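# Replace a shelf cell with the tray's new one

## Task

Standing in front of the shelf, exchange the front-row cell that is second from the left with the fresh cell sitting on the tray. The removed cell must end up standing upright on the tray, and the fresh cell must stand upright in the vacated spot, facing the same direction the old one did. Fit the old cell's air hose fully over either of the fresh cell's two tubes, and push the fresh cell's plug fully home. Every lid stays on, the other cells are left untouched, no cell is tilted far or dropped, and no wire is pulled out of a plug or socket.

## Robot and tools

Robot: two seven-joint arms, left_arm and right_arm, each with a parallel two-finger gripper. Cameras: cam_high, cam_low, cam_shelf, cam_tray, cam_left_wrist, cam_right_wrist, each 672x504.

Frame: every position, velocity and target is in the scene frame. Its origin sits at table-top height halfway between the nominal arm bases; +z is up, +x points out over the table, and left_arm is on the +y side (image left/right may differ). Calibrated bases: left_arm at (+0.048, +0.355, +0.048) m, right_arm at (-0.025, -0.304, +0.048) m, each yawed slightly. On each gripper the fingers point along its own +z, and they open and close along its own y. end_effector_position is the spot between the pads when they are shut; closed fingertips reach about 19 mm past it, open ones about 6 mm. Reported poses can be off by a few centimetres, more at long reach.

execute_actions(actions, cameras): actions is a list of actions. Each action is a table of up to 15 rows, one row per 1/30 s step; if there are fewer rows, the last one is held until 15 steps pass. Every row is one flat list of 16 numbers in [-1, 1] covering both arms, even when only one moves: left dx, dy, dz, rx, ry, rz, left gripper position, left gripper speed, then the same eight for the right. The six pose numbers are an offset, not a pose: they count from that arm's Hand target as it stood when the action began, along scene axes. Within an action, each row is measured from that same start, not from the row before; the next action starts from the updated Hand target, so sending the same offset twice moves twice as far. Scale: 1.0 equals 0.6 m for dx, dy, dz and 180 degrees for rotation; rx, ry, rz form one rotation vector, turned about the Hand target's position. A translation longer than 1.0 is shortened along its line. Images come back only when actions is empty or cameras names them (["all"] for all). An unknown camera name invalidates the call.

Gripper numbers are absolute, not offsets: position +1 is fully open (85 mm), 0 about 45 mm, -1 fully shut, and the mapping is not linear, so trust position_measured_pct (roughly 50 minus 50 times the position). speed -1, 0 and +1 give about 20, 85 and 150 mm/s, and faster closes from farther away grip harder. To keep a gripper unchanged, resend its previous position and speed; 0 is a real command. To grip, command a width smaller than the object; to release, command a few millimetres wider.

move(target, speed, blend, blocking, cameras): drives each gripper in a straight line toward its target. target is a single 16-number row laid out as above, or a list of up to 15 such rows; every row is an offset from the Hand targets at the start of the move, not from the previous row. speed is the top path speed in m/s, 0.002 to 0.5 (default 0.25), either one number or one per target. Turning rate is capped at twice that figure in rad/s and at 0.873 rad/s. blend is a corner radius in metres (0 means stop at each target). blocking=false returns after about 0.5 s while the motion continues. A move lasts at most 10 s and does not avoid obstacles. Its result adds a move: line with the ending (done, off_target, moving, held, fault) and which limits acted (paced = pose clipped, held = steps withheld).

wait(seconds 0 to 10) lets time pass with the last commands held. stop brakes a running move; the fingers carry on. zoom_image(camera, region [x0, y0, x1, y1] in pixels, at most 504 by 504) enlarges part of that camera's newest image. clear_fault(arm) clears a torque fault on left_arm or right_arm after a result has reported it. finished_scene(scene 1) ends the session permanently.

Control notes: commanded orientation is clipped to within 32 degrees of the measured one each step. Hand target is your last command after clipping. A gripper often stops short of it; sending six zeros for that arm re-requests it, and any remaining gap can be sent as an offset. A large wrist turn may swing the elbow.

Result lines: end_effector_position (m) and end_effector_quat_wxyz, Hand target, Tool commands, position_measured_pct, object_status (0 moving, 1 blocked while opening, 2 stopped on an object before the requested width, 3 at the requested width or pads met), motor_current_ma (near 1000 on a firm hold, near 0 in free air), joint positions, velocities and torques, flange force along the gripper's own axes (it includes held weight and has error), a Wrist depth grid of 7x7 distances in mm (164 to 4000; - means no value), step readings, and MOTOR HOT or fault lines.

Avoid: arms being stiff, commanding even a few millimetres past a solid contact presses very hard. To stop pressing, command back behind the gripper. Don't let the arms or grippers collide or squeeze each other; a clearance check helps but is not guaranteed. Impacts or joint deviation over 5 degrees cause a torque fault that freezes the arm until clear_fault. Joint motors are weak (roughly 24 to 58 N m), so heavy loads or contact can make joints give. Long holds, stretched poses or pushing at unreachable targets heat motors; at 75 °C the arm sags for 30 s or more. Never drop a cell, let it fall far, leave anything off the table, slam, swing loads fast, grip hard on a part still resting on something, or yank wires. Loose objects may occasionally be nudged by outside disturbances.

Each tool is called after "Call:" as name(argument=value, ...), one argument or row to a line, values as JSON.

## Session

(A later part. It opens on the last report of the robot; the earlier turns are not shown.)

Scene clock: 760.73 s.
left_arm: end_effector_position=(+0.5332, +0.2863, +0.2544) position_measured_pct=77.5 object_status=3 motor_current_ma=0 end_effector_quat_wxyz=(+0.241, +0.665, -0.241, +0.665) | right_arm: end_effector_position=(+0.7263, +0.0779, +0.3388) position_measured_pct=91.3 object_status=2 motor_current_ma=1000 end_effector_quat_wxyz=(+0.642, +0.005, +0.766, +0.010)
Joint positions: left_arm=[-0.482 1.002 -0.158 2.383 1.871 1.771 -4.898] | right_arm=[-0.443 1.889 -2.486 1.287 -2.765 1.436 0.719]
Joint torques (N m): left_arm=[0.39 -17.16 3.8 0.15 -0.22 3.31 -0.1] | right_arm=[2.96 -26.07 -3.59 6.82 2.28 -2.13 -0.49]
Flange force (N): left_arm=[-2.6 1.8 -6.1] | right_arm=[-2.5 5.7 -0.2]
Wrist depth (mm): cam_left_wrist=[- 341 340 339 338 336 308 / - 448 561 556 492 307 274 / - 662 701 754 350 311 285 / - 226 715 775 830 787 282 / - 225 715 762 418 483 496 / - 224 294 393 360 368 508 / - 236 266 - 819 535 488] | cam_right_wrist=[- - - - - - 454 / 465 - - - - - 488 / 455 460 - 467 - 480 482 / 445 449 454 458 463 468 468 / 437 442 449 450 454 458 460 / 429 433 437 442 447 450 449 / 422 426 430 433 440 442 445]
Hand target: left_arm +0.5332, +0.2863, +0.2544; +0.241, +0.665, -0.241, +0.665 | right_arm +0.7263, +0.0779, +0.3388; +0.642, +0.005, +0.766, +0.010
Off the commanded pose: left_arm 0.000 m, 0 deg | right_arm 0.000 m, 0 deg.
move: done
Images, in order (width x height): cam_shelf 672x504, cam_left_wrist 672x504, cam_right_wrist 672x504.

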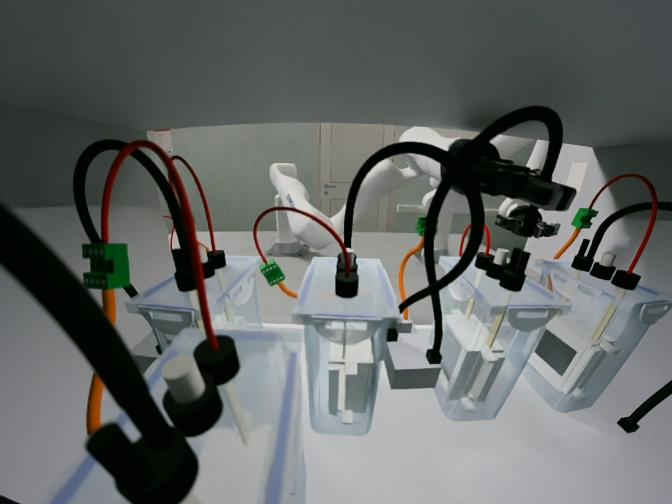

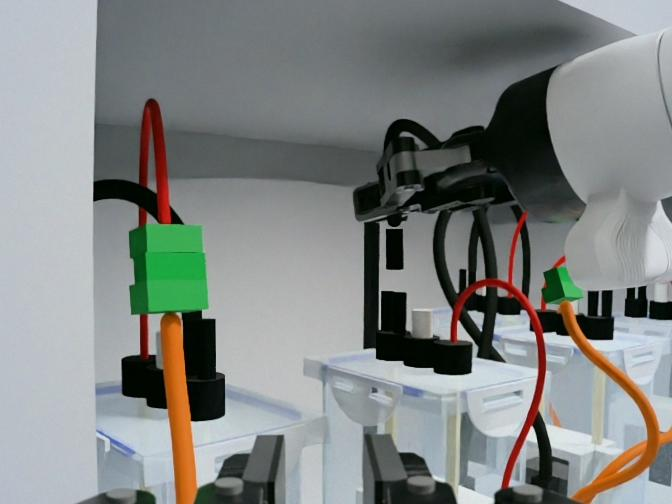

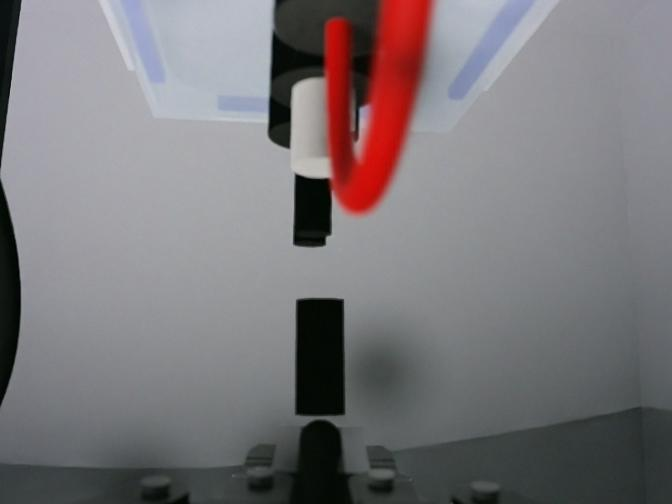

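Call:
move(
  target=[
    [0,0,0,0,0,0,-0.55,-1,-0.003,-0.0042,0,0,0,0,-0.95,-1],
  ],
  speed=0.05,
  cameras=["cam_left_wrist","cam_right_wrist","cam_shelf"],
)

Call:
zoom_image(
  camera="cam_left_wrist",
  region=[340, 200, 490, 380],
)

Call:
zoom_image(
  camera="cam_right_wrist",
  region=[240, 100, 440, 440],
)

Scene clock: 763.50 s.
left_arm: end_effector_position=(+0.5332, +0.2863, +0.2544) position_measured_pct=77.5 object_status=3 motor_current_ma=0 end_effector_quat_wxyz=(+0.241, +0.665, -0.241, +0.665) | right_arm: end_effector_position=(+0.7245, +0.0754, +0.3387) position_measured_pct=91.3 object_status=2 motor_current_ma=1000 end_effector_quat_wxyz=(+0.642, +0.005, +0.767, +0.010)
Joint positions: left_arm=[-0.482 1.002 -0.158 2.383 1.871 1.771 -4.898] | right_arm=[-0.438 1.893 -2.486 1.301 -2.766 1.443 0.724]
Joint torques (N m): left_arm=[0.38 -17.24 3.87 0.23 -0.26 3.33 -0.09] | right_arm=[2.89 -26.04 -3.59 6.9 2.36 -2.13 -0.43]
Flange force (N): left_arm=[-2.9 1.6 -5.9] | right_arm=[-2.5 5.8 0.3]
Wrist depth (mm): cam_left_wrist=[- 341 341 339 338 337 308 / - 446 561 557 492 307 274 / - 660 700 758 350 310 285 / - 227 714 776 830 787 278 / - 225 716 763 416 484 498 / - 224 294 394 358 367 506 / - 237 266 - 813 534 488] | cam_right_wrist=[- - - - - - 450 / 468 - - - 182 - 490 / 459 463 - 470 - 483 486 / 450 452 458 461 467 476 445 / 439 444 451 454 460 463 463 / 432 435 439 444 450 453 454 / 425 430 433 436 441 446 449]
Hand target: left_arm +0.5332, +0.2863, +0.2544; +0.241, +0.665, -0.241, +0.665 | right_arm +0.7245, +0.0754, +0.3387; +0.642, +0.005, +0.767, +0.010
Off the commanded pose: left_arm 0.000 m, 0 deg | right_arm 0.000 m, 0 deg.
move: done
Images, in order (width x height): cam_shelf 672x504, cam_left_wrist 672x504, cam_right_wrist 672x504.

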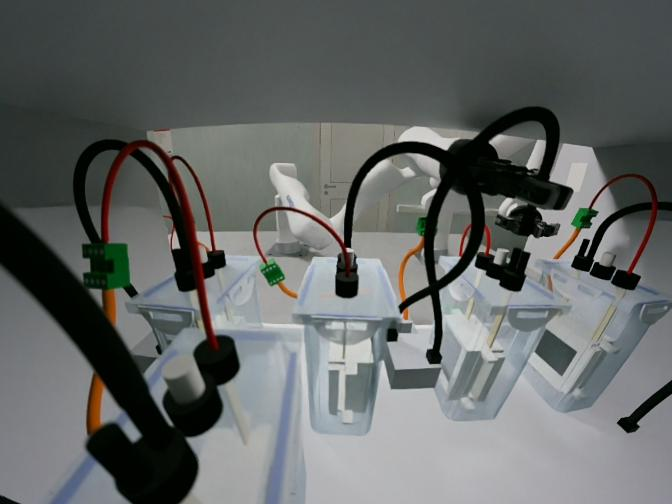

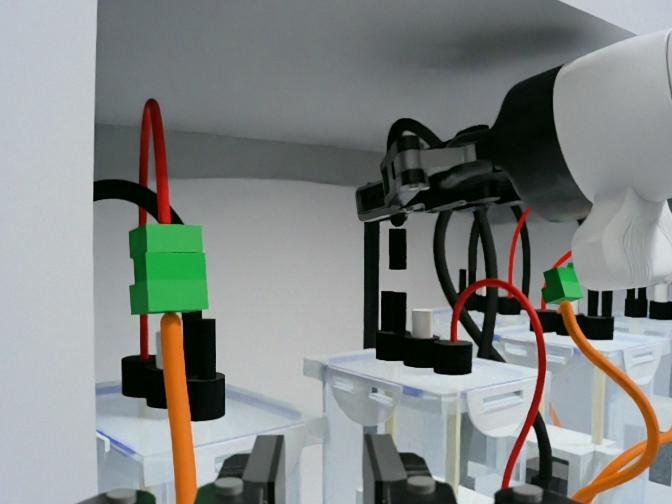

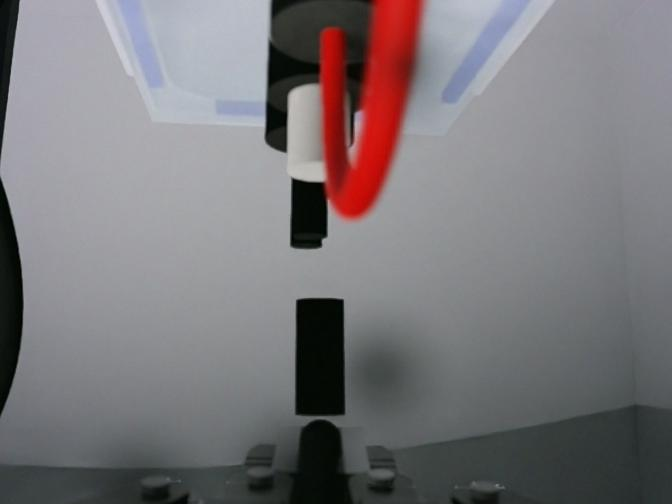

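Scaled by 2.800.

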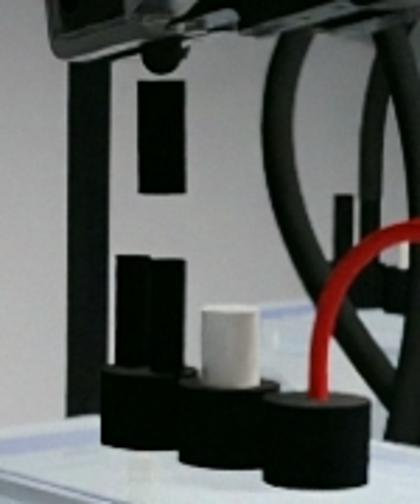

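Scaled by 1.482.

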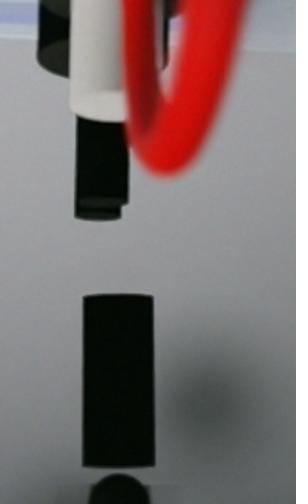

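Call:
move(
  target=[
    [0,0,0,0,0,0,-0.55,-1,0.0025,-0.0065,0,0,0,0,-0.95,-1],
  ],
  speed=0.05,
  cameras=["cam_left_wrist","cam_right_wrist","cam_shelf"],
)

Call:
zoom_image(
  camera="cam_left_wrist",
  region=[340, 200, 490, 380],
)

Call:
zoom_image(
  camera="cam_right_wrist",
  region=[240, 100, 440, 440],
)

Scene clock: 766.47 s.
left_arm: end_effector_position=(+0.5332, +0.2863, +0.2544) position_measured_pct=77.5 object_status=3 motor_current_ma=0 end_effector_quat_wxyz=(+0.241, +0.665, -0.241, +0.665) | right_arm: end_effector_position=(+0.7260, +0.0715, +0.3388) position_measured_pct=91.3 object_status=2 motor_current_ma=1000 end_effector_quat_wxyz=(+0.642, +0.005, +0.766, +0.010)
Joint positions: left_arm=[-0.482 1.002 -0.158 2.383 1.871 1.771 -4.898] | right_arm=[-0.431 1.895 -2.487 1.307 -2.77 1.442 0.728]
Joint torques (N m): left_arm=[0.38 -17.13 3.87 0.15 -0.23 3.37 0.01] | right_arm=[2.97 -26.01 -3.64 6.74 2.33 -2.14 -0.46]
Flange force (N): left_arm=[-2.7 2.0 -6.2] | right_arm=[-2.3 5.5 -0.3]
Wrist depth (mm): cam_left_wrist=[- 341 340 339 337 336 308 / - 449 562 559 490 312 278 / - 659 700 755 339 314 288 / - 226 713 780 832 791 283 / - 225 720 764 416 484 497 / - 224 295 393 359 368 507 / - 237 266 - 815 534 489] | cam_right_wrist=[- - - - - - 454 / 465 - - - - - 491 / 459 460 464 469 - 482 483 / 447 449 455 460 464 468 472 / 437 444 448 452 456 461 461 / 429 432 438 443 447 452 451 / 424 427 431 435 440 445 447]
Hand target: left_arm +0.5332, +0.2863, +0.2544; +0.241, +0.665, -0.241, +0.665 | right_arm +0.7260, +0.0715, +0.3388; +0.642, +0.005, +0.766, +0.010
Off the commanded pose: left_arm 0.000 m, 0 deg | right_arm 0.000 m, 0 deg.
move: done
Images, in order (width x height): cam_shelf 672x504, cam_left_wrist 672x504, cam_right_wrist 672x504.

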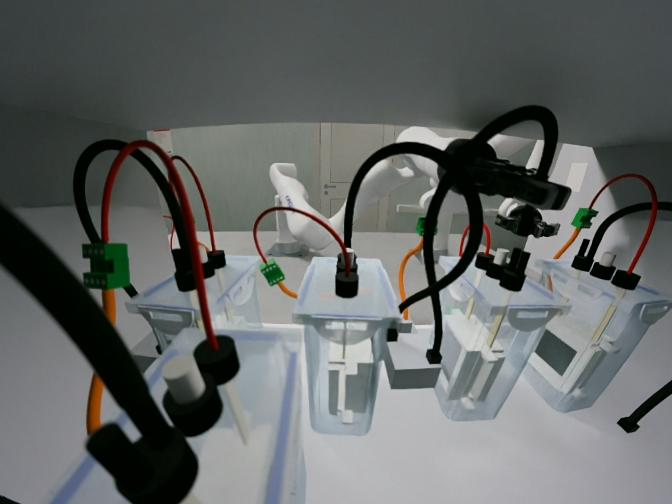

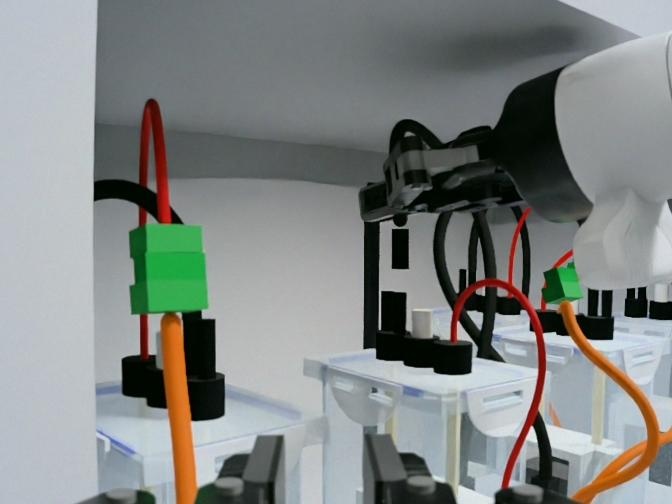

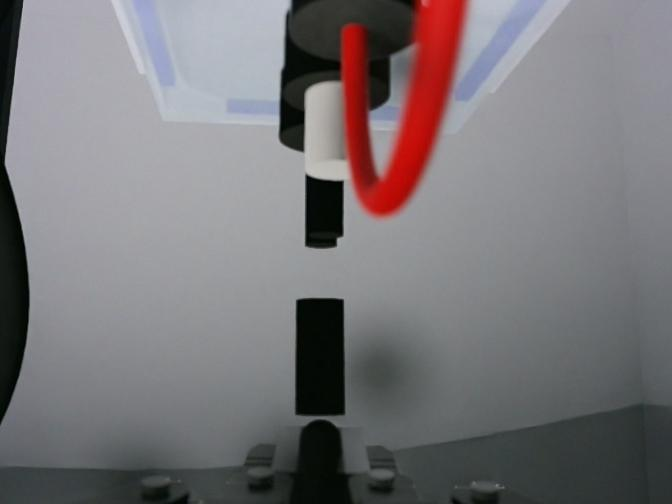

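Scaled by 2.800.

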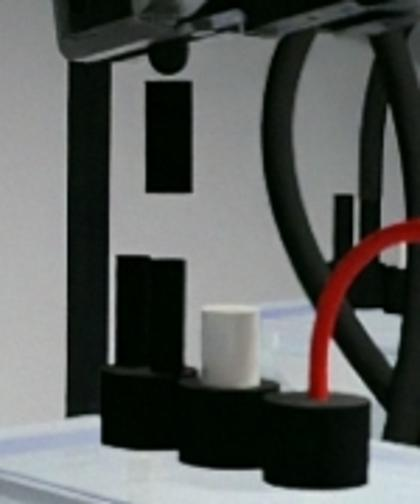

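Scaled by 1.482.

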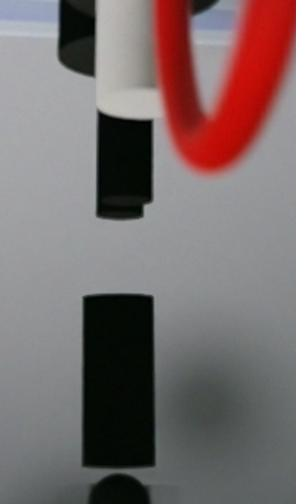

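Call:
move(
  target=[
    [0,0,0,0,0,0,-0.55,-1,0.0,0,-0.0167,0,0,0,-0.95,-1],
  ],
  speed=0.04,
  cameras=["cam_left_wrist","cam_right_wrist"],
)

Call:
zoom_image(
  camera="cam_left_wrist",
  region=[340, 200, 490, 380],
)

Call:
zoom_image(
  camera="cam_right_wrist",
  region=[240, 100, 440, 440],
)

Scene clock: 769.70 s.
left_arm: end_effector_position=(+0.5332, +0.2863, +0.2544) position_measured_pct=77.5 object_status=3 motor_current_ma=0 end_effector_quat_wxyz=(+0.241, +0.665, -0.241, +0.665) | right_arm: end_effector_position=(+0.7260, +0.0715, +0.3288) position_measured_pct=91.3 object_status=2 motor_current_ma=1000 end_effector_quat_wxyz=(+0.642, +0.005, +0.766, +0.010)
Joint positions: left_arm=[-0.482 1.002 -0.158 2.383 1.871 1.771 -4.898] | right_arm=[-0.428 1.913 -2.482 1.312 -2.762 1.434 0.718]
Joint torques (N m): left_arm=[0.3 -17.18 3.77 0.2 -0.23 3.33 -0.01] | right_arm=[2.95 -25.93 -3.7 6.98 2.35 -2.12 -0.45]
Flange force (N): left_arm=[-2.9 2.0 -5.9] | right_arm=[-2.5 6.0 0.3]
Wrist depth (mm): cam_left_wrist=[- 341 341 339 338 336 333 / - 446 560 557 493 319 278 / - 664 697 761 339 312 282 / - 226 715 762 508 495 291 / - 225 718 759 416 489 473 / - 224 294 393 359 369 509 / - 237 266 - 813 536 486] | cam_right_wrist=[- - - - - - - / - - - - - - 455 / 458 - - - - 479 480 / 448 451 458 460 - 473 471 / 438 441 448 453 457 460 466 / 428 434 438 443 449 452 453 / 424 426 433 436 442 446 446]
Hand target: left_arm +0.5332, +0.2863, +0.2544; +0.241, +0.665, -0.241, +0.665 | right_arm +0.7260, +0.0715, +0.3287; +0.642, +0.005, +0.766, +0.010
Off the commanded pose: left_arm 0.000 m, 0 deg | right_arm 0.000 m, 0 deg.
move: done
Images, in order (width x height): cam_left_wrist 672x504, cam_right_wrist 672x504.

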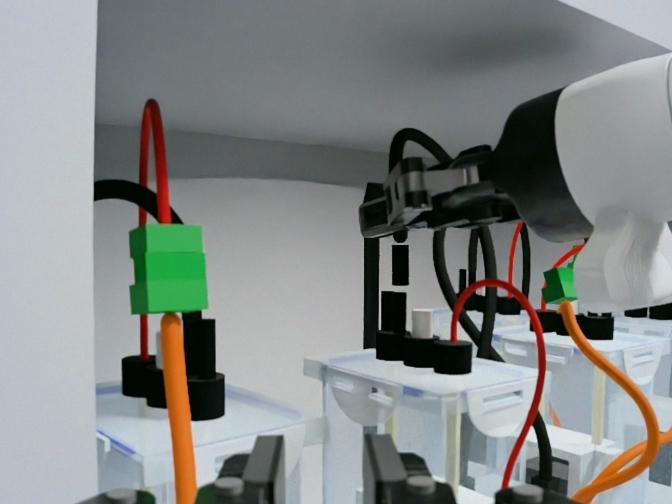

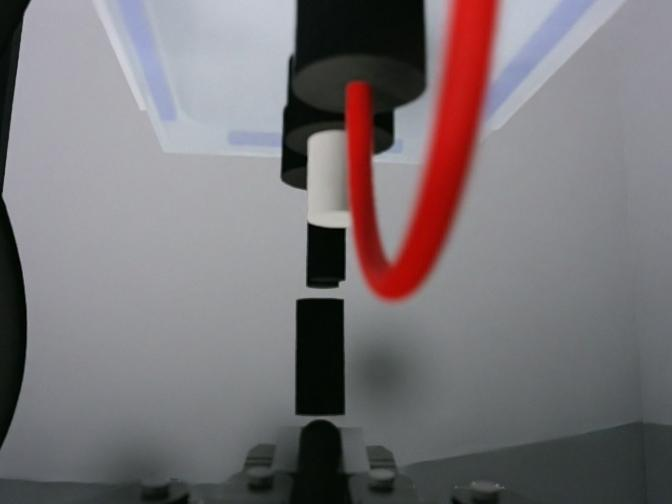

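Scaled by 2.800.

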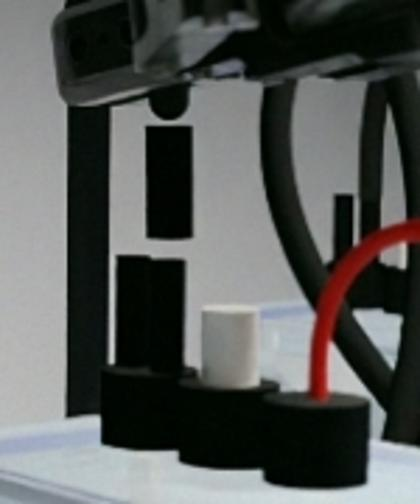

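Scaled by 1.482.

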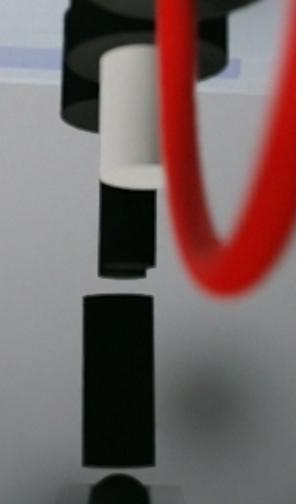

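Call:
move(
  target=[
    [0,0,0,0,0,0,-0.55,-1,-0.001,0.001,-0.006,0,0,0,-0.95,-1],
  ],
  speed=0.03,
  cameras=["cam_left_wrist","cam_right_wrist"],
)

Call:
zoom_image(
  camera="cam_left_wrist",
  region=[340, 200, 490, 380],
)

Call:
zoom_image(
  camera="cam_right_wrist",
  region=[240, 100, 440, 440],
)

Scene clock: 771.67 s.
left_arm: end_effector_position=(+0.5332, +0.2863, +0.2544) position_measured_pct=77.5 object_status=3 motor_current_ma=0 end_effector_quat_wxyz=(+0.241, +0.665, -0.241, +0.665) | right_arm: end_effector_position=(+0.7254, +0.0721, +0.3252) position_measured_pct=91.3 object_status=2 motor_current_ma=1000 end_effector_quat_wxyz=(+0.642, +0.005, +0.766, +0.010)
Joint positions: left_arm=[-0.482 1.002 -0.158 2.383 1.871 1.771 -4.898] | right_arm=[-0.428 1.919 -2.479 1.313 -2.758 1.432 0.713]
Joint torques (N m): left_arm=[0.47 -17.17 3.85 0.14 -0.2 3.31 -0.02] | right_arm=[2.98 -25.8 -3.65 6.89 2.31 -2.07 -0.43]
Flange force (N): left_arm=[-2.8 1.9 -6.5] | right_arm=[-2.5 5.9 0.1]
Wrist depth (mm): cam_left_wrist=[- 341 341 339 338 337 335 / - 448 561 555 493 325 279 / - 660 701 758 339 310 280 / - 226 716 767 507 349 291 / - 225 721 763 416 494 388 / - 224 295 394 358 368 506 / - 236 266 - 817 536 488] | cam_right_wrist=[- - - - - - - / - - - - - - - / 458 - - - - 480 482 / 448 452 457 462 - 473 473 / 438 440 448 451 458 463 463 / 429 433 438 444 449 452 452 / 425 427 432 435 442 446 447]
Hand target: left_arm +0.5332, +0.2863, +0.2544; +0.241, +0.665, -0.241, +0.665 | right_arm +0.7254, +0.0721, +0.3251; +0.642, +0.005, +0.766, +0.010
Off the commanded pose: left_arm 0.000 m, 0 deg | right_arm 0.000 m, 0 deg.
move: done
Images, in order (width x height): cam_left_wrist 672x504, cam_right_wrist 672x504.

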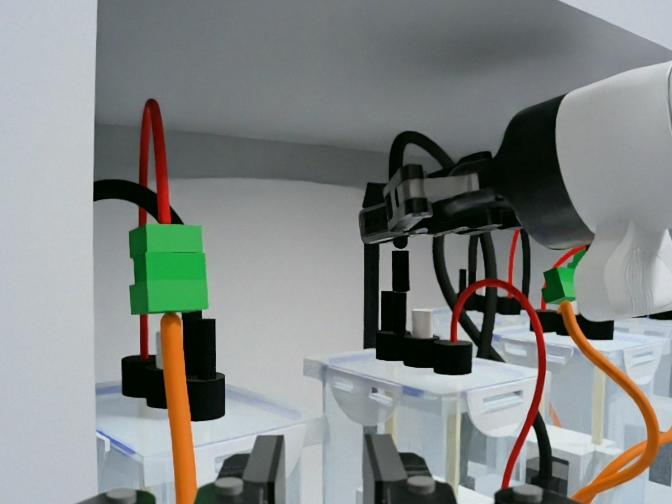

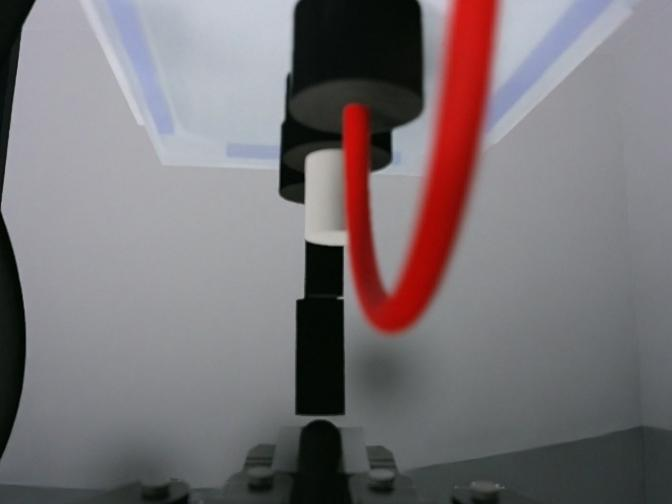

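Scaled by 2.800.

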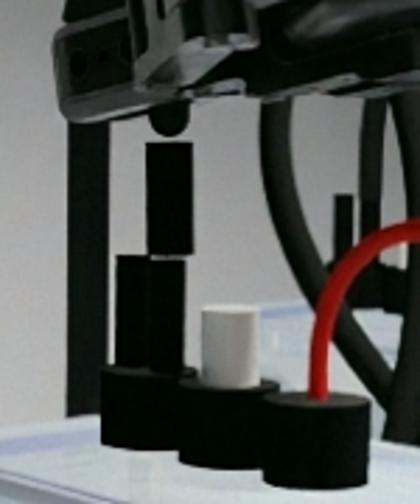

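Scaled by 1.482.

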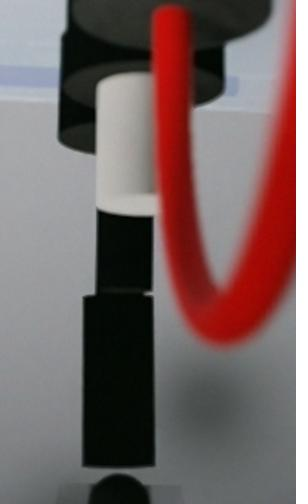

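Call:
move(
  target=[
    [0,0,0,0,0,0,-0.55,-1,0.0,0.0005,-0.0117,0,0,0,-0.95,-1],
  ],
  speed=0.03,
  cameras=["cam_left_wrist","cam_right_wrist"],
)

Call:
zoom_image(
  camera="cam_left_wrist",
  region=[340, 200, 490, 380],
)

Scene clock: 773.63 s.
left_arm: end_effector_position=(+0.5332, +0.2863, +0.2544) position_measured_pct=77.5 object_status=3 motor_current_ma=0 end_effector_quat_wxyz=(+0.241, +0.665, -0.241, +0.665) | right_arm: end_effector_position=(+0.7254, +0.0724, +0.3181) position_measured_pct=91.3 object_status=2 motor_current_ma=1000 end_effector_quat_wxyz=(+0.642, +0.005, +0.766, +0.010)
Joint positions: left_arm=[-0.482 1.002 -0.158 2.383 1.871 1.771 -4.898] | right_arm=[-0.427 1.931 -2.475 1.315 -2.751 1.426 0.705]
Joint torques (N m): left_arm=[0.43 -17.23 3.8 0.15 -0.21 3.29 -0.05] | right_arm=[3.71 -25.01 -3.81 6.52 2.35 -1.73 -0.44]
Flange force (N): left_arm=[-3.0 1.9 -6.3] | right_arm=[-3.4 6.9 -0.1]
Wrist depth (mm): cam_left_wrist=[- 341 341 339 338 337 335 / - 448 560 557 494 440 285 / - 660 700 755 363 308 277 / - 227 715 762 415 320 291 / - 225 718 765 416 493 282 / - 224 294 393 358 368 508 / - 236 266 - 814 536 489] | cam_right_wrist=[- - - - - - - / - - - - - - - / 454 - - - - - 481 / 447 454 - 461 - 473 471 / 442 445 450 453 458 463 462 / 430 434 - 444 448 453 455 / 424 427 - 437 443 444 -]
Hand target: left_arm +0.5332, +0.2863, +0.2544; +0.241, +0.665, -0.241, +0.665 | right_arm +0.7254, +0.0724, +0.3181; +0.642, +0.005, +0.766, +0.010
Off the commanded pose: left_arm 0.000 m, 0 deg | right_arm 0.000 m, 0 deg.
move: done
Images, in order (width x height): cam_left_wrist 672x504, cam_right_wrist 672x504.

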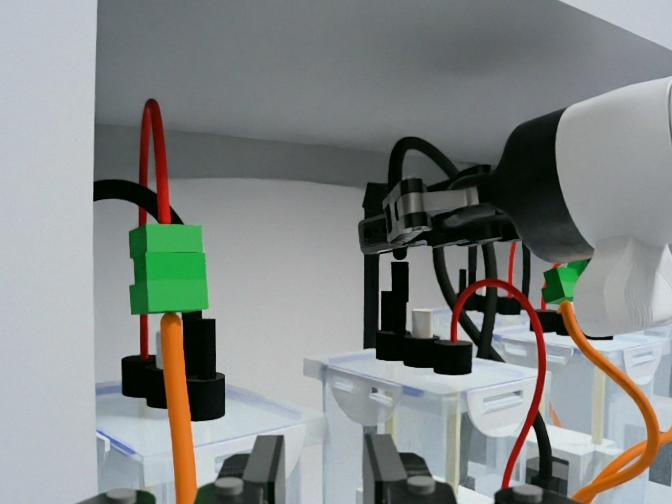

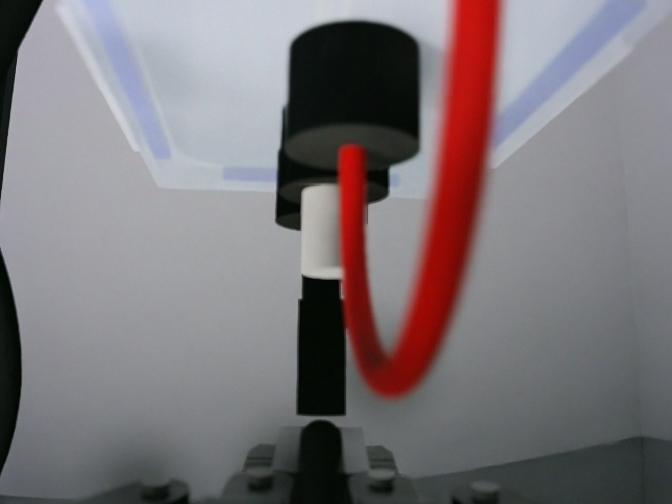

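Scaled by 2.800.

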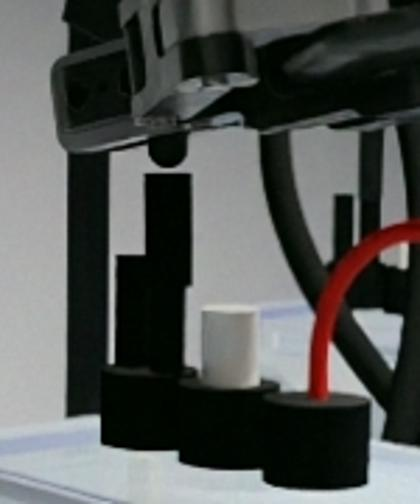

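Call:
move(
  target=[
    [0,0,0,0,0,0,-0.55,-1,0.0,0.0,-0.0167,0,0,0,-0.95,-1],
  ],
  speed=0.03,
  cameras=["cam_left_wrist","cam_right_wrist"],
)

Call:
zoom_image(
  camera="cam_left_wrist",
  region=[340, 200, 490, 380],
)

Scene clock: 775.77 s.
left_arm: end_effector_position=(+0.5332, +0.2863, +0.2544) position_measured_pct=77.5 object_status=3 motor_current_ma=0 end_effector_quat_wxyz=(+0.241, +0.665, -0.241, +0.665) | right_arm: end_effector_position=(+0.7254, +0.0724, +0.3081) position_measured_pct=91.3 object_status=2 motor_current_ma=1000 end_effector_quat_wxyz=(+0.642, +0.005, +0.766, +0.010)
Joint positions: left_arm=[-0.482 1.002 -0.158 2.383 1.871 1.771 -4.898] | right_arm=[-0.424 1.948 -2.47 1.317 -2.742 1.417 0.694]
Joint torques (N m): left_arm=[0.39 -17.15 3.91 0.21 -0.21 3.42 -0.03] | right_arm=[4.02 -23.39 -3.76 5.75 1.98 -1.31 -0.42]
Flange force (N): left_arm=[-2.6 1.6 -6.2] | right_arm=[-5.1 7.1 -1.0]
Wrist depth (mm): cam_left_wrist=[- 342 341 339 338 337 335 / - 446 561 557 554 489 396 / - 660 703 757 510 310 277 / - 226 716 760 359 316 290 / - 225 720 763 416 490 282 / - 224 294 394 359 368 507 / - 236 266 - 815 536 490] | cam_right_wrist=[- - - - - - - / - - - - - - - / - - - - - - - / 447 - - - - 471 473 / 439 445 449 453 - 465 463 / 431 435 441 444 448 454 453 / 425 429 - 437 443 446 449]
Hand target: left_arm +0.5332, +0.2863, +0.2544; +0.241, +0.665, -0.241, +0.665 | right_arm +0.7254, +0.0724, +0.3081; +0.642, +0.005, +0.766, +0.010
Off the commanded pose: left_arm 0.000 m, 0 deg | right_arm 0.000 m, 0 deg.
move: done
Images, in order (width x height): cam_left_wrist 672x504, cam_right_wrist 672x504.

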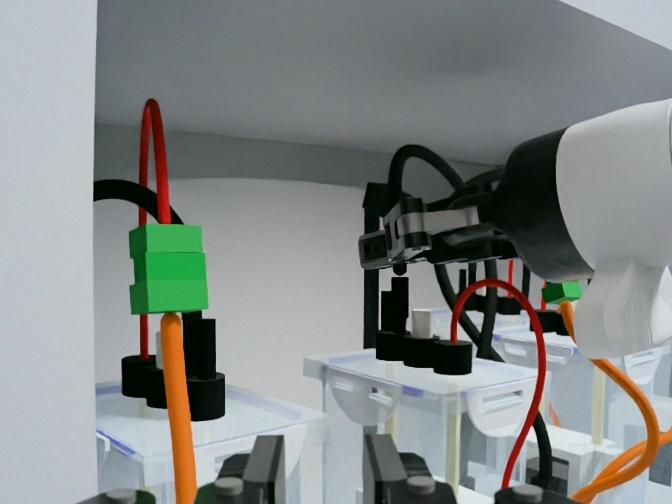

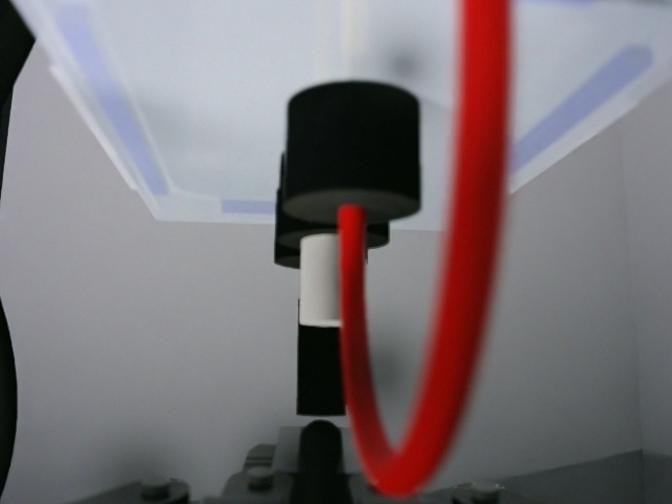

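Scaled by 2.800.

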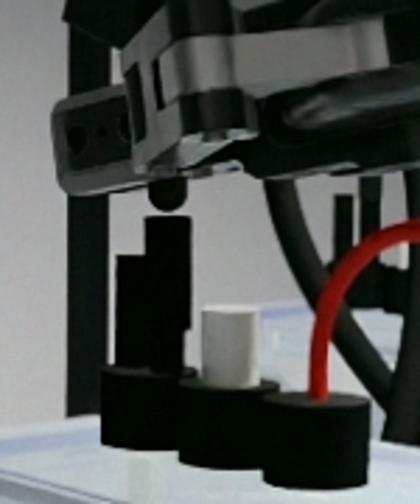

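Call:
move(
  target=[
    [0,0,0,0,0,0,-0.55,-1,0.0,0.0,-0.0125,0,0,0,-0.95,-1],
  ],
  speed=0.03,
  cameras=["cam_left_wrist","cam_right_wrist"],
)

Call:
zoom_image(
  camera="cam_left_wrist",
  region=[340, 200, 490, 380],
)

Scene clock: 777.60 s.
left_arm: end_effector_position=(+0.5332, +0.2863, +0.2544) position_measured_pct=77.5 object_status=3 motor_current_ma=0 end_effector_quat_wxyz=(+0.241, +0.665, -0.241, +0.665) | right_arm: end_effector_position=(+0.7254, +0.0724, +0.3006) position_measured_pct=91.3 object_status=2 motor_current_ma=1000 end_effector_quat_wxyz=(+0.642, +0.005, +0.766, +0.010)
Joint positions: left_arm=[-0.482 1.002 -0.158 2.383 1.871 1.771 -4.898] | right_arm=[-0.422 1.961 -2.465 1.319 -2.736 1.41 0.686]
Joint torques (N m): left_arm=[0.44 -17.17 3.79 0.1 -0.22 3.36 0.03] | right_arm=[4.1 -21.98 -3.67 5.09 1.64 -1 -0.42]
Flange force (N): left_arm=[-2.9 2.2 -6.4] | right_arm=[-6.7 7.0 -1.8]
Wrist depth (mm): cam_left_wrist=[- 341 340 339 338 337 335 / - 447 561 557 555 490 438 / - 662 701 758 679 317 278 / - 226 713 759 335 312 286 / - 225 718 759 417 490 287 / - 224 294 393 359 369 508 / - 236 266 - 815 534 489] | cam_right_wrist=[- - - - - 417 431 / - - - - - - - / - - - - - - - / 446 - - - - - 473 / 439 443 - 453 - 463 464 / 429 437 440 444 - 454 453 / - 429 - 436 443 446 448]
Hand target: left_arm +0.5332, +0.2863, +0.2544; +0.241, +0.665, -0.241, +0.665 | right_arm +0.7254, +0.0724, +0.3006; +0.642, +0.005, +0.766, +0.010
Off the commanded pose: left_arm 0.000 m, 0 deg | right_arm 0.000 m, 0 deg.
move: done
Images, in order (width x height): cam_left_wrist 672x504, cam_right_wrist 672x504.

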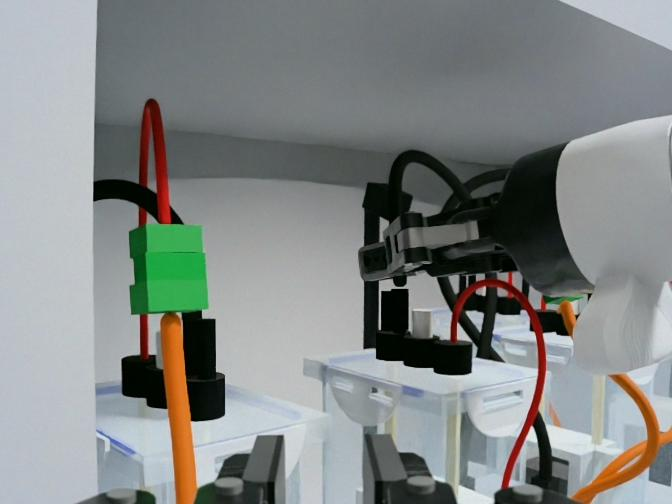

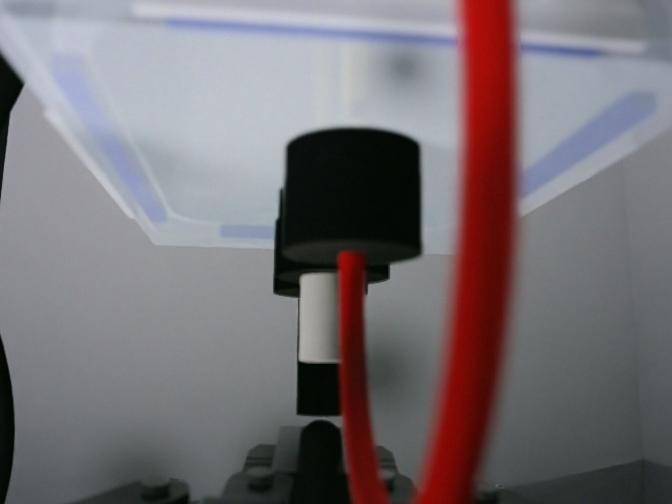

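Scaled by 2.800.

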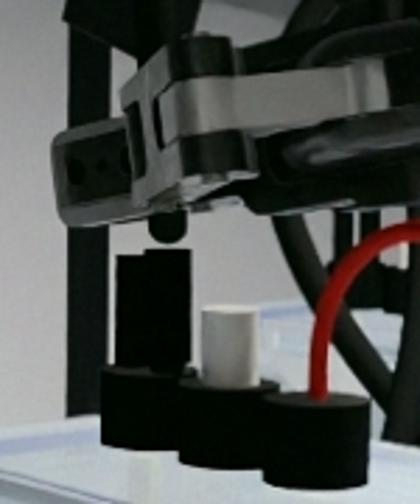

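Call:
move(
  target=[
    [0,0,0,0,0,0,-0.55,-1,0.0,0.0,-0.0045,0,0,0,-0.95,-1],
  ],
  speed=0.02,
  cameras=["cam_left_wrist"],
)

Call:
zoom_image(
  camera="cam_left_wrist",
  region=[360, 270, 440, 360],
)

Scene clock: 779.60 s.
left_arm: end_effector_position=(+0.5332, +0.2863, +0.2544) position_measured_pct=77.5 object_status=3 motor_current_ma=0 end_effector_quat_wxyz=(+0.241, +0.665, -0.241, +0.665) | right_arm: end_effector_position=(+0.7254, +0.0724, +0.2979) position_measured_pct=91.3 object_status=2 motor_current_ma=1000 end_effector_quat_wxyz=(+0.642, +0.005, +0.766, +0.010)
Joint positions: left_arm=[-0.482 1.002 -0.158 2.383 1.871 1.771 -4.898] | right_arm=[-0.422 1.965 -2.464 1.319 -2.733 1.408 0.683]
Joint torques (N m): left_arm=[0.43 -17.19 3.83 0.28 -0.27 3.38 -0.05] | right_arm=[4.15 -20.78 -3.53 4.46 1.33 -0.78 -0.28]
Flange force (N): left_arm=[-2.9 1.5 -5.9] | right_arm=[-7.9 6.9 -2.6]
Wrist depth (mm): cam_left_wrist=[- 341 340 339 338 336 336 / - 446 560 558 555 491 488 / - 656 699 764 747 320 278 / - 226 715 759 336 312 285 / - 225 717 764 415 494 288 / - 224 295 394 359 368 509 / - 236 266 - 815 535 488] | cam_right_wrist=[- - - - - 446 445 / - - - - - - - / - - - - - - - / - - - - - - 471 / 440 441 - 454 - 463 464 / 429 436 439 443 - 453 454 / - 428 - 437 442 446 449]
Hand target: left_arm +0.5332, +0.2863, +0.2544; +0.241, +0.665, -0.241, +0.665 | right_arm +0.7254, +0.0724, +0.2979; +0.642, +0.005, +0.766, +0.010
Off the commanded pose: left_arm 0.000 m, 0 deg | right_arm 0.000 m, 0 deg.
move: done
Images, in order (width x height): cam_left_wrist 672x504.

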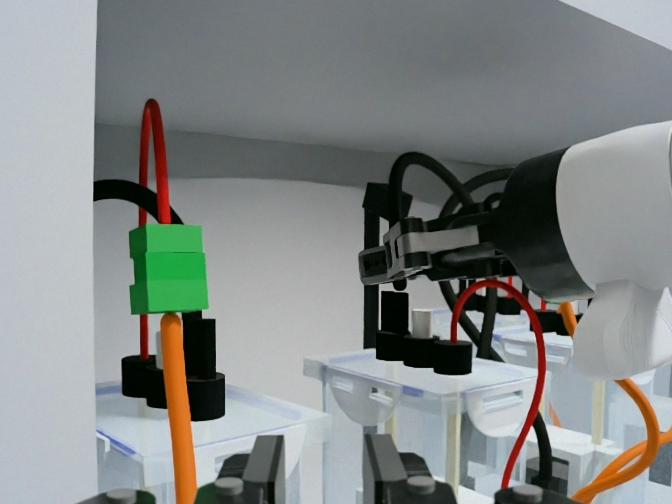

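Scaled by 5.600.

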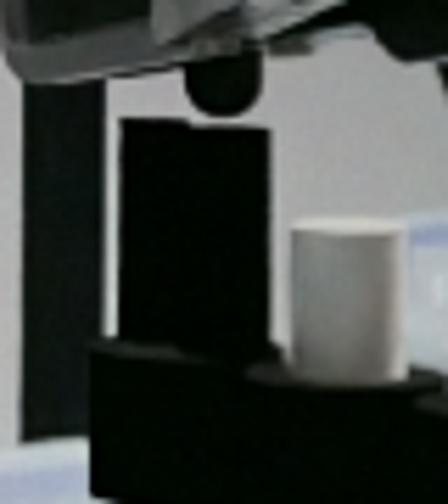

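Call:
move(
  target=[
    [0,0,0,0,0,0,-0.55,-1,0.0,0.0,-0.0035,0,0,0,-0.95,-1],
  ],
  speed=0.02,
  cameras=["cam_left_wrist","cam_shelf"],
)

Call:
zoom_image(
  camera="cam_left_wrist",
  region=[360, 270, 440, 360],
)

Call:
zoom_image(
  camera="cam_shelf",
  region=[470, 190, 560, 300],
)

Scene clock: 782.43 s.
left_arm: end_effector_position=(+0.5332, +0.2863, +0.2544) position_measured_pct=77.5 object_status=3 motor_current_ma=0 end_effector_quat_wxyz=(+0.241, +0.665, -0.241, +0.665) | right_arm: end_effector_position=(+0.7254, +0.0724, +0.2958) position_measured_pct=91.3 object_status=2 motor_current_ma=1000 end_effector_quat_wxyz=(+0.642, +0.005, +0.766, +0.010)
Joint positions: left_arm=[-0.482 1.002 -0.158 2.383 1.871 1.771 -4.898] | right_arm=[-0.421 1.969 -2.463 1.319 -2.731 1.406 0.68]
Joint torques (N m): left_arm=[0.43 -17.15 3.86 0.2 -0.21 3.38 -0.02] | right_arm=[3.59 -16.74 -2.88 2.63 0.01 -0.12 -0.45]
Flange force (N): left_arm=[-2.7 1.7 -6.3] | right_arm=[-12.7 5.5 -4.5]
Wrist depth (mm): cam_left_wrist=[- 341 340 339 338 336 336 / - 447 561 557 553 490 485 / - 658 700 759 744 321 278 / - 226 714 759 355 312 284 / - 225 718 764 416 486 289 / - 224 294 393 359 368 507 / - 236 266 - 815 535 489] | cam_right_wrist=[- - - - - 446 446 / - - - - - - 485 / - - - - - - - / - - - - - - 473 / 439 442 - 452 - 460 462 / 429 434 439 444 - 454 454 / 422 429 - 437 443 446 449]
Hand target: left_arm +0.5332, +0.2863, +0.2544; +0.241, +0.665, -0.241, +0.665 | right_arm +0.7254, +0.0724, +0.2958; +0.642, +0.005, +0.766, +0.010
Off the commanded pose: left_arm 0.000 m, 0 deg | right_arm 0.000 m, 0 deg.
move: done
Images, in order (width x height): cam_shelf 672x504, cam_left_wrist 672x504.

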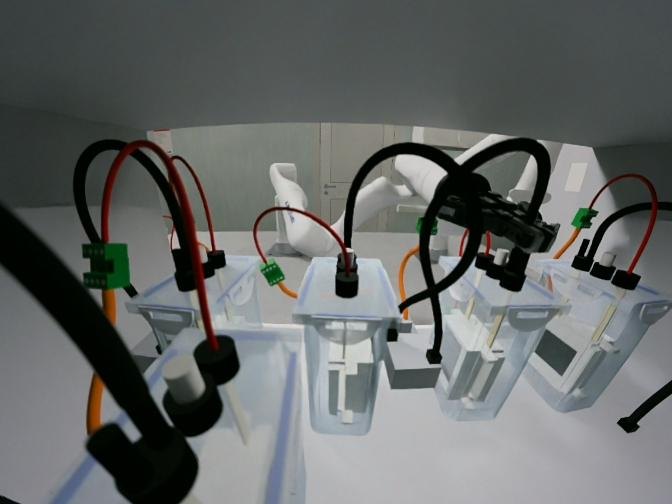

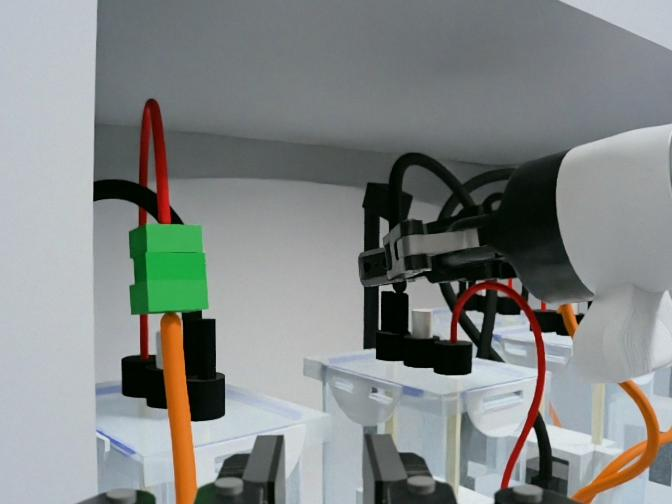

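Scaled by 5.600.

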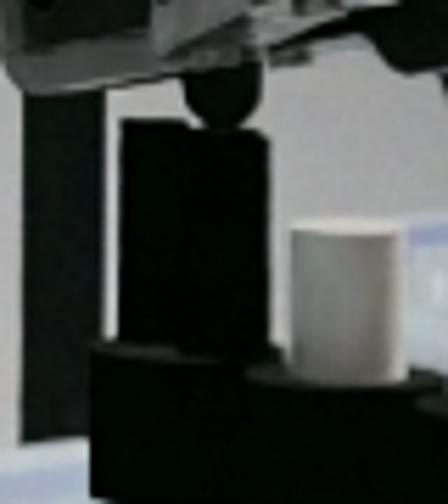

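Scaled by 4.582 from the camera's 672x504 image, which has a finer 960x720 frame.

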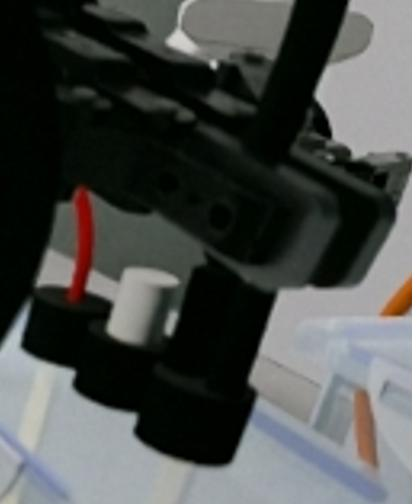

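Call:
move(
  target=[
    [0,0,0,0,0,0,-0.55,-1,0.0,0.0,-0.004,0,0,0,-0.95,-1],
  ],
  speed=0.02,
  cameras=["cam_left_wrist"],
)

Call:
zoom_image(
  camera="cam_left_wrist",
  region=[360, 270, 440, 360],
)

Scene clock: 784.20 s.
left_arm: end_effector_position=(+0.5332, +0.2863, +0.2544) position_measured_pct=77.5 object_status=3 motor_current_ma=0 end_effector_quat_wxyz=(+0.241, +0.665, -0.241, +0.665) | right_arm: end_effector_position=(+0.7254, +0.0724, +0.2934) position_measured_pct=91.3 object_status=2 motor_current_ma=1000 end_effector_quat_wxyz=(+0.642, +0.005, +0.766, +0.010)
Joint positions: left_arm=[-0.482 1.002 -0.158 2.383 1.871 1.771 -4.898] | right_arm=[-0.421 1.973 -2.461 1.32 -2.729 1.404 0.677]
Joint torques (N m): left_arm=[0.35 -17.18 3.82 0.18 -0.31 3.37 -0.05] | right_arm=[3.96 -16.28 -3.06 2.02 -0.09 -0.12 -0.37]
Flange force (N): left_arm=[-2.7 1.9 -5.7] | right_arm=[-12.9 5.1 -6.4]
Wrist depth (mm): cam_left_wrist=[- 341 341 339 339 337 336 / - 446 560 557 555 490 486 / - 660 701 756 749 321 278 / - 226 712 756 354 312 283 / - 225 718 762 416 483 291 / - 224 294 394 359 368 485 / - 236 266 - 813 533 488] | cam_right_wrist=[- - - - - 450 449 / - - - - - - 493 / - - - - - - - / - - - - - - 470 / - 441 - 451 - 462 463 / 427 434 439 444 - 453 453 / 423 429 - 436 443 447 449]
Hand target: left_arm +0.5332, +0.2863, +0.2544; +0.241, +0.665, -0.241, +0.665 | right_arm +0.7254, +0.0724, +0.2934; +0.642, +0.005, +0.766, +0.010
Off the commanded pose: left_arm 0.000 m, 0 deg | right_arm 0.000 m, 0 deg.
move: done
Images, in order (width x height): cam_left_wrist 672x504.

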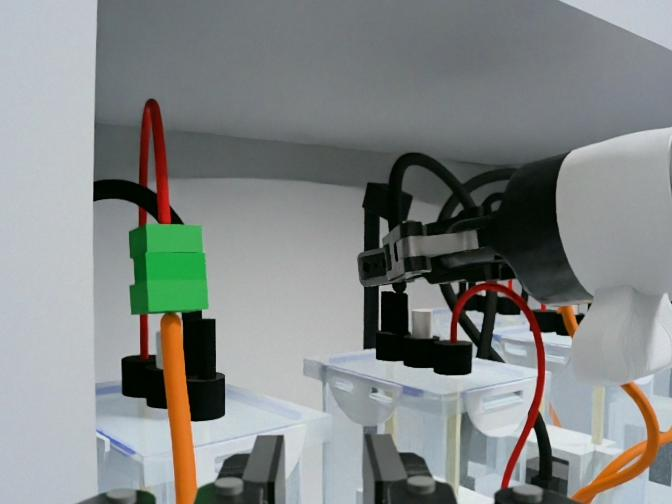

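Scaled by 5.600.

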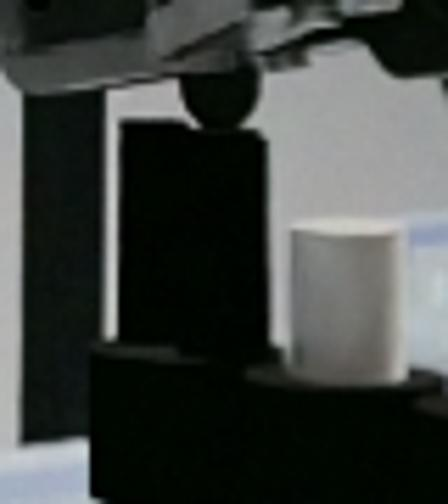

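Call:
zoom_image(
  camera="cam_left_wrist",
  region=[100, 290, 240, 430],
)

Call:
zoom_image(
  camera="cam_shelf",
  region=[560, 180, 672, 300],
)

Scaled by 3.600.

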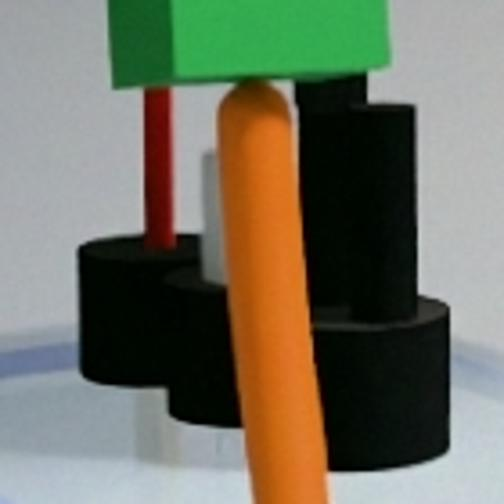

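This scene's latest camera images include none from cam_shelf. They are from: cam_left_wrist. cam_shelf's image comes with the result of a call that names it in "cameras".


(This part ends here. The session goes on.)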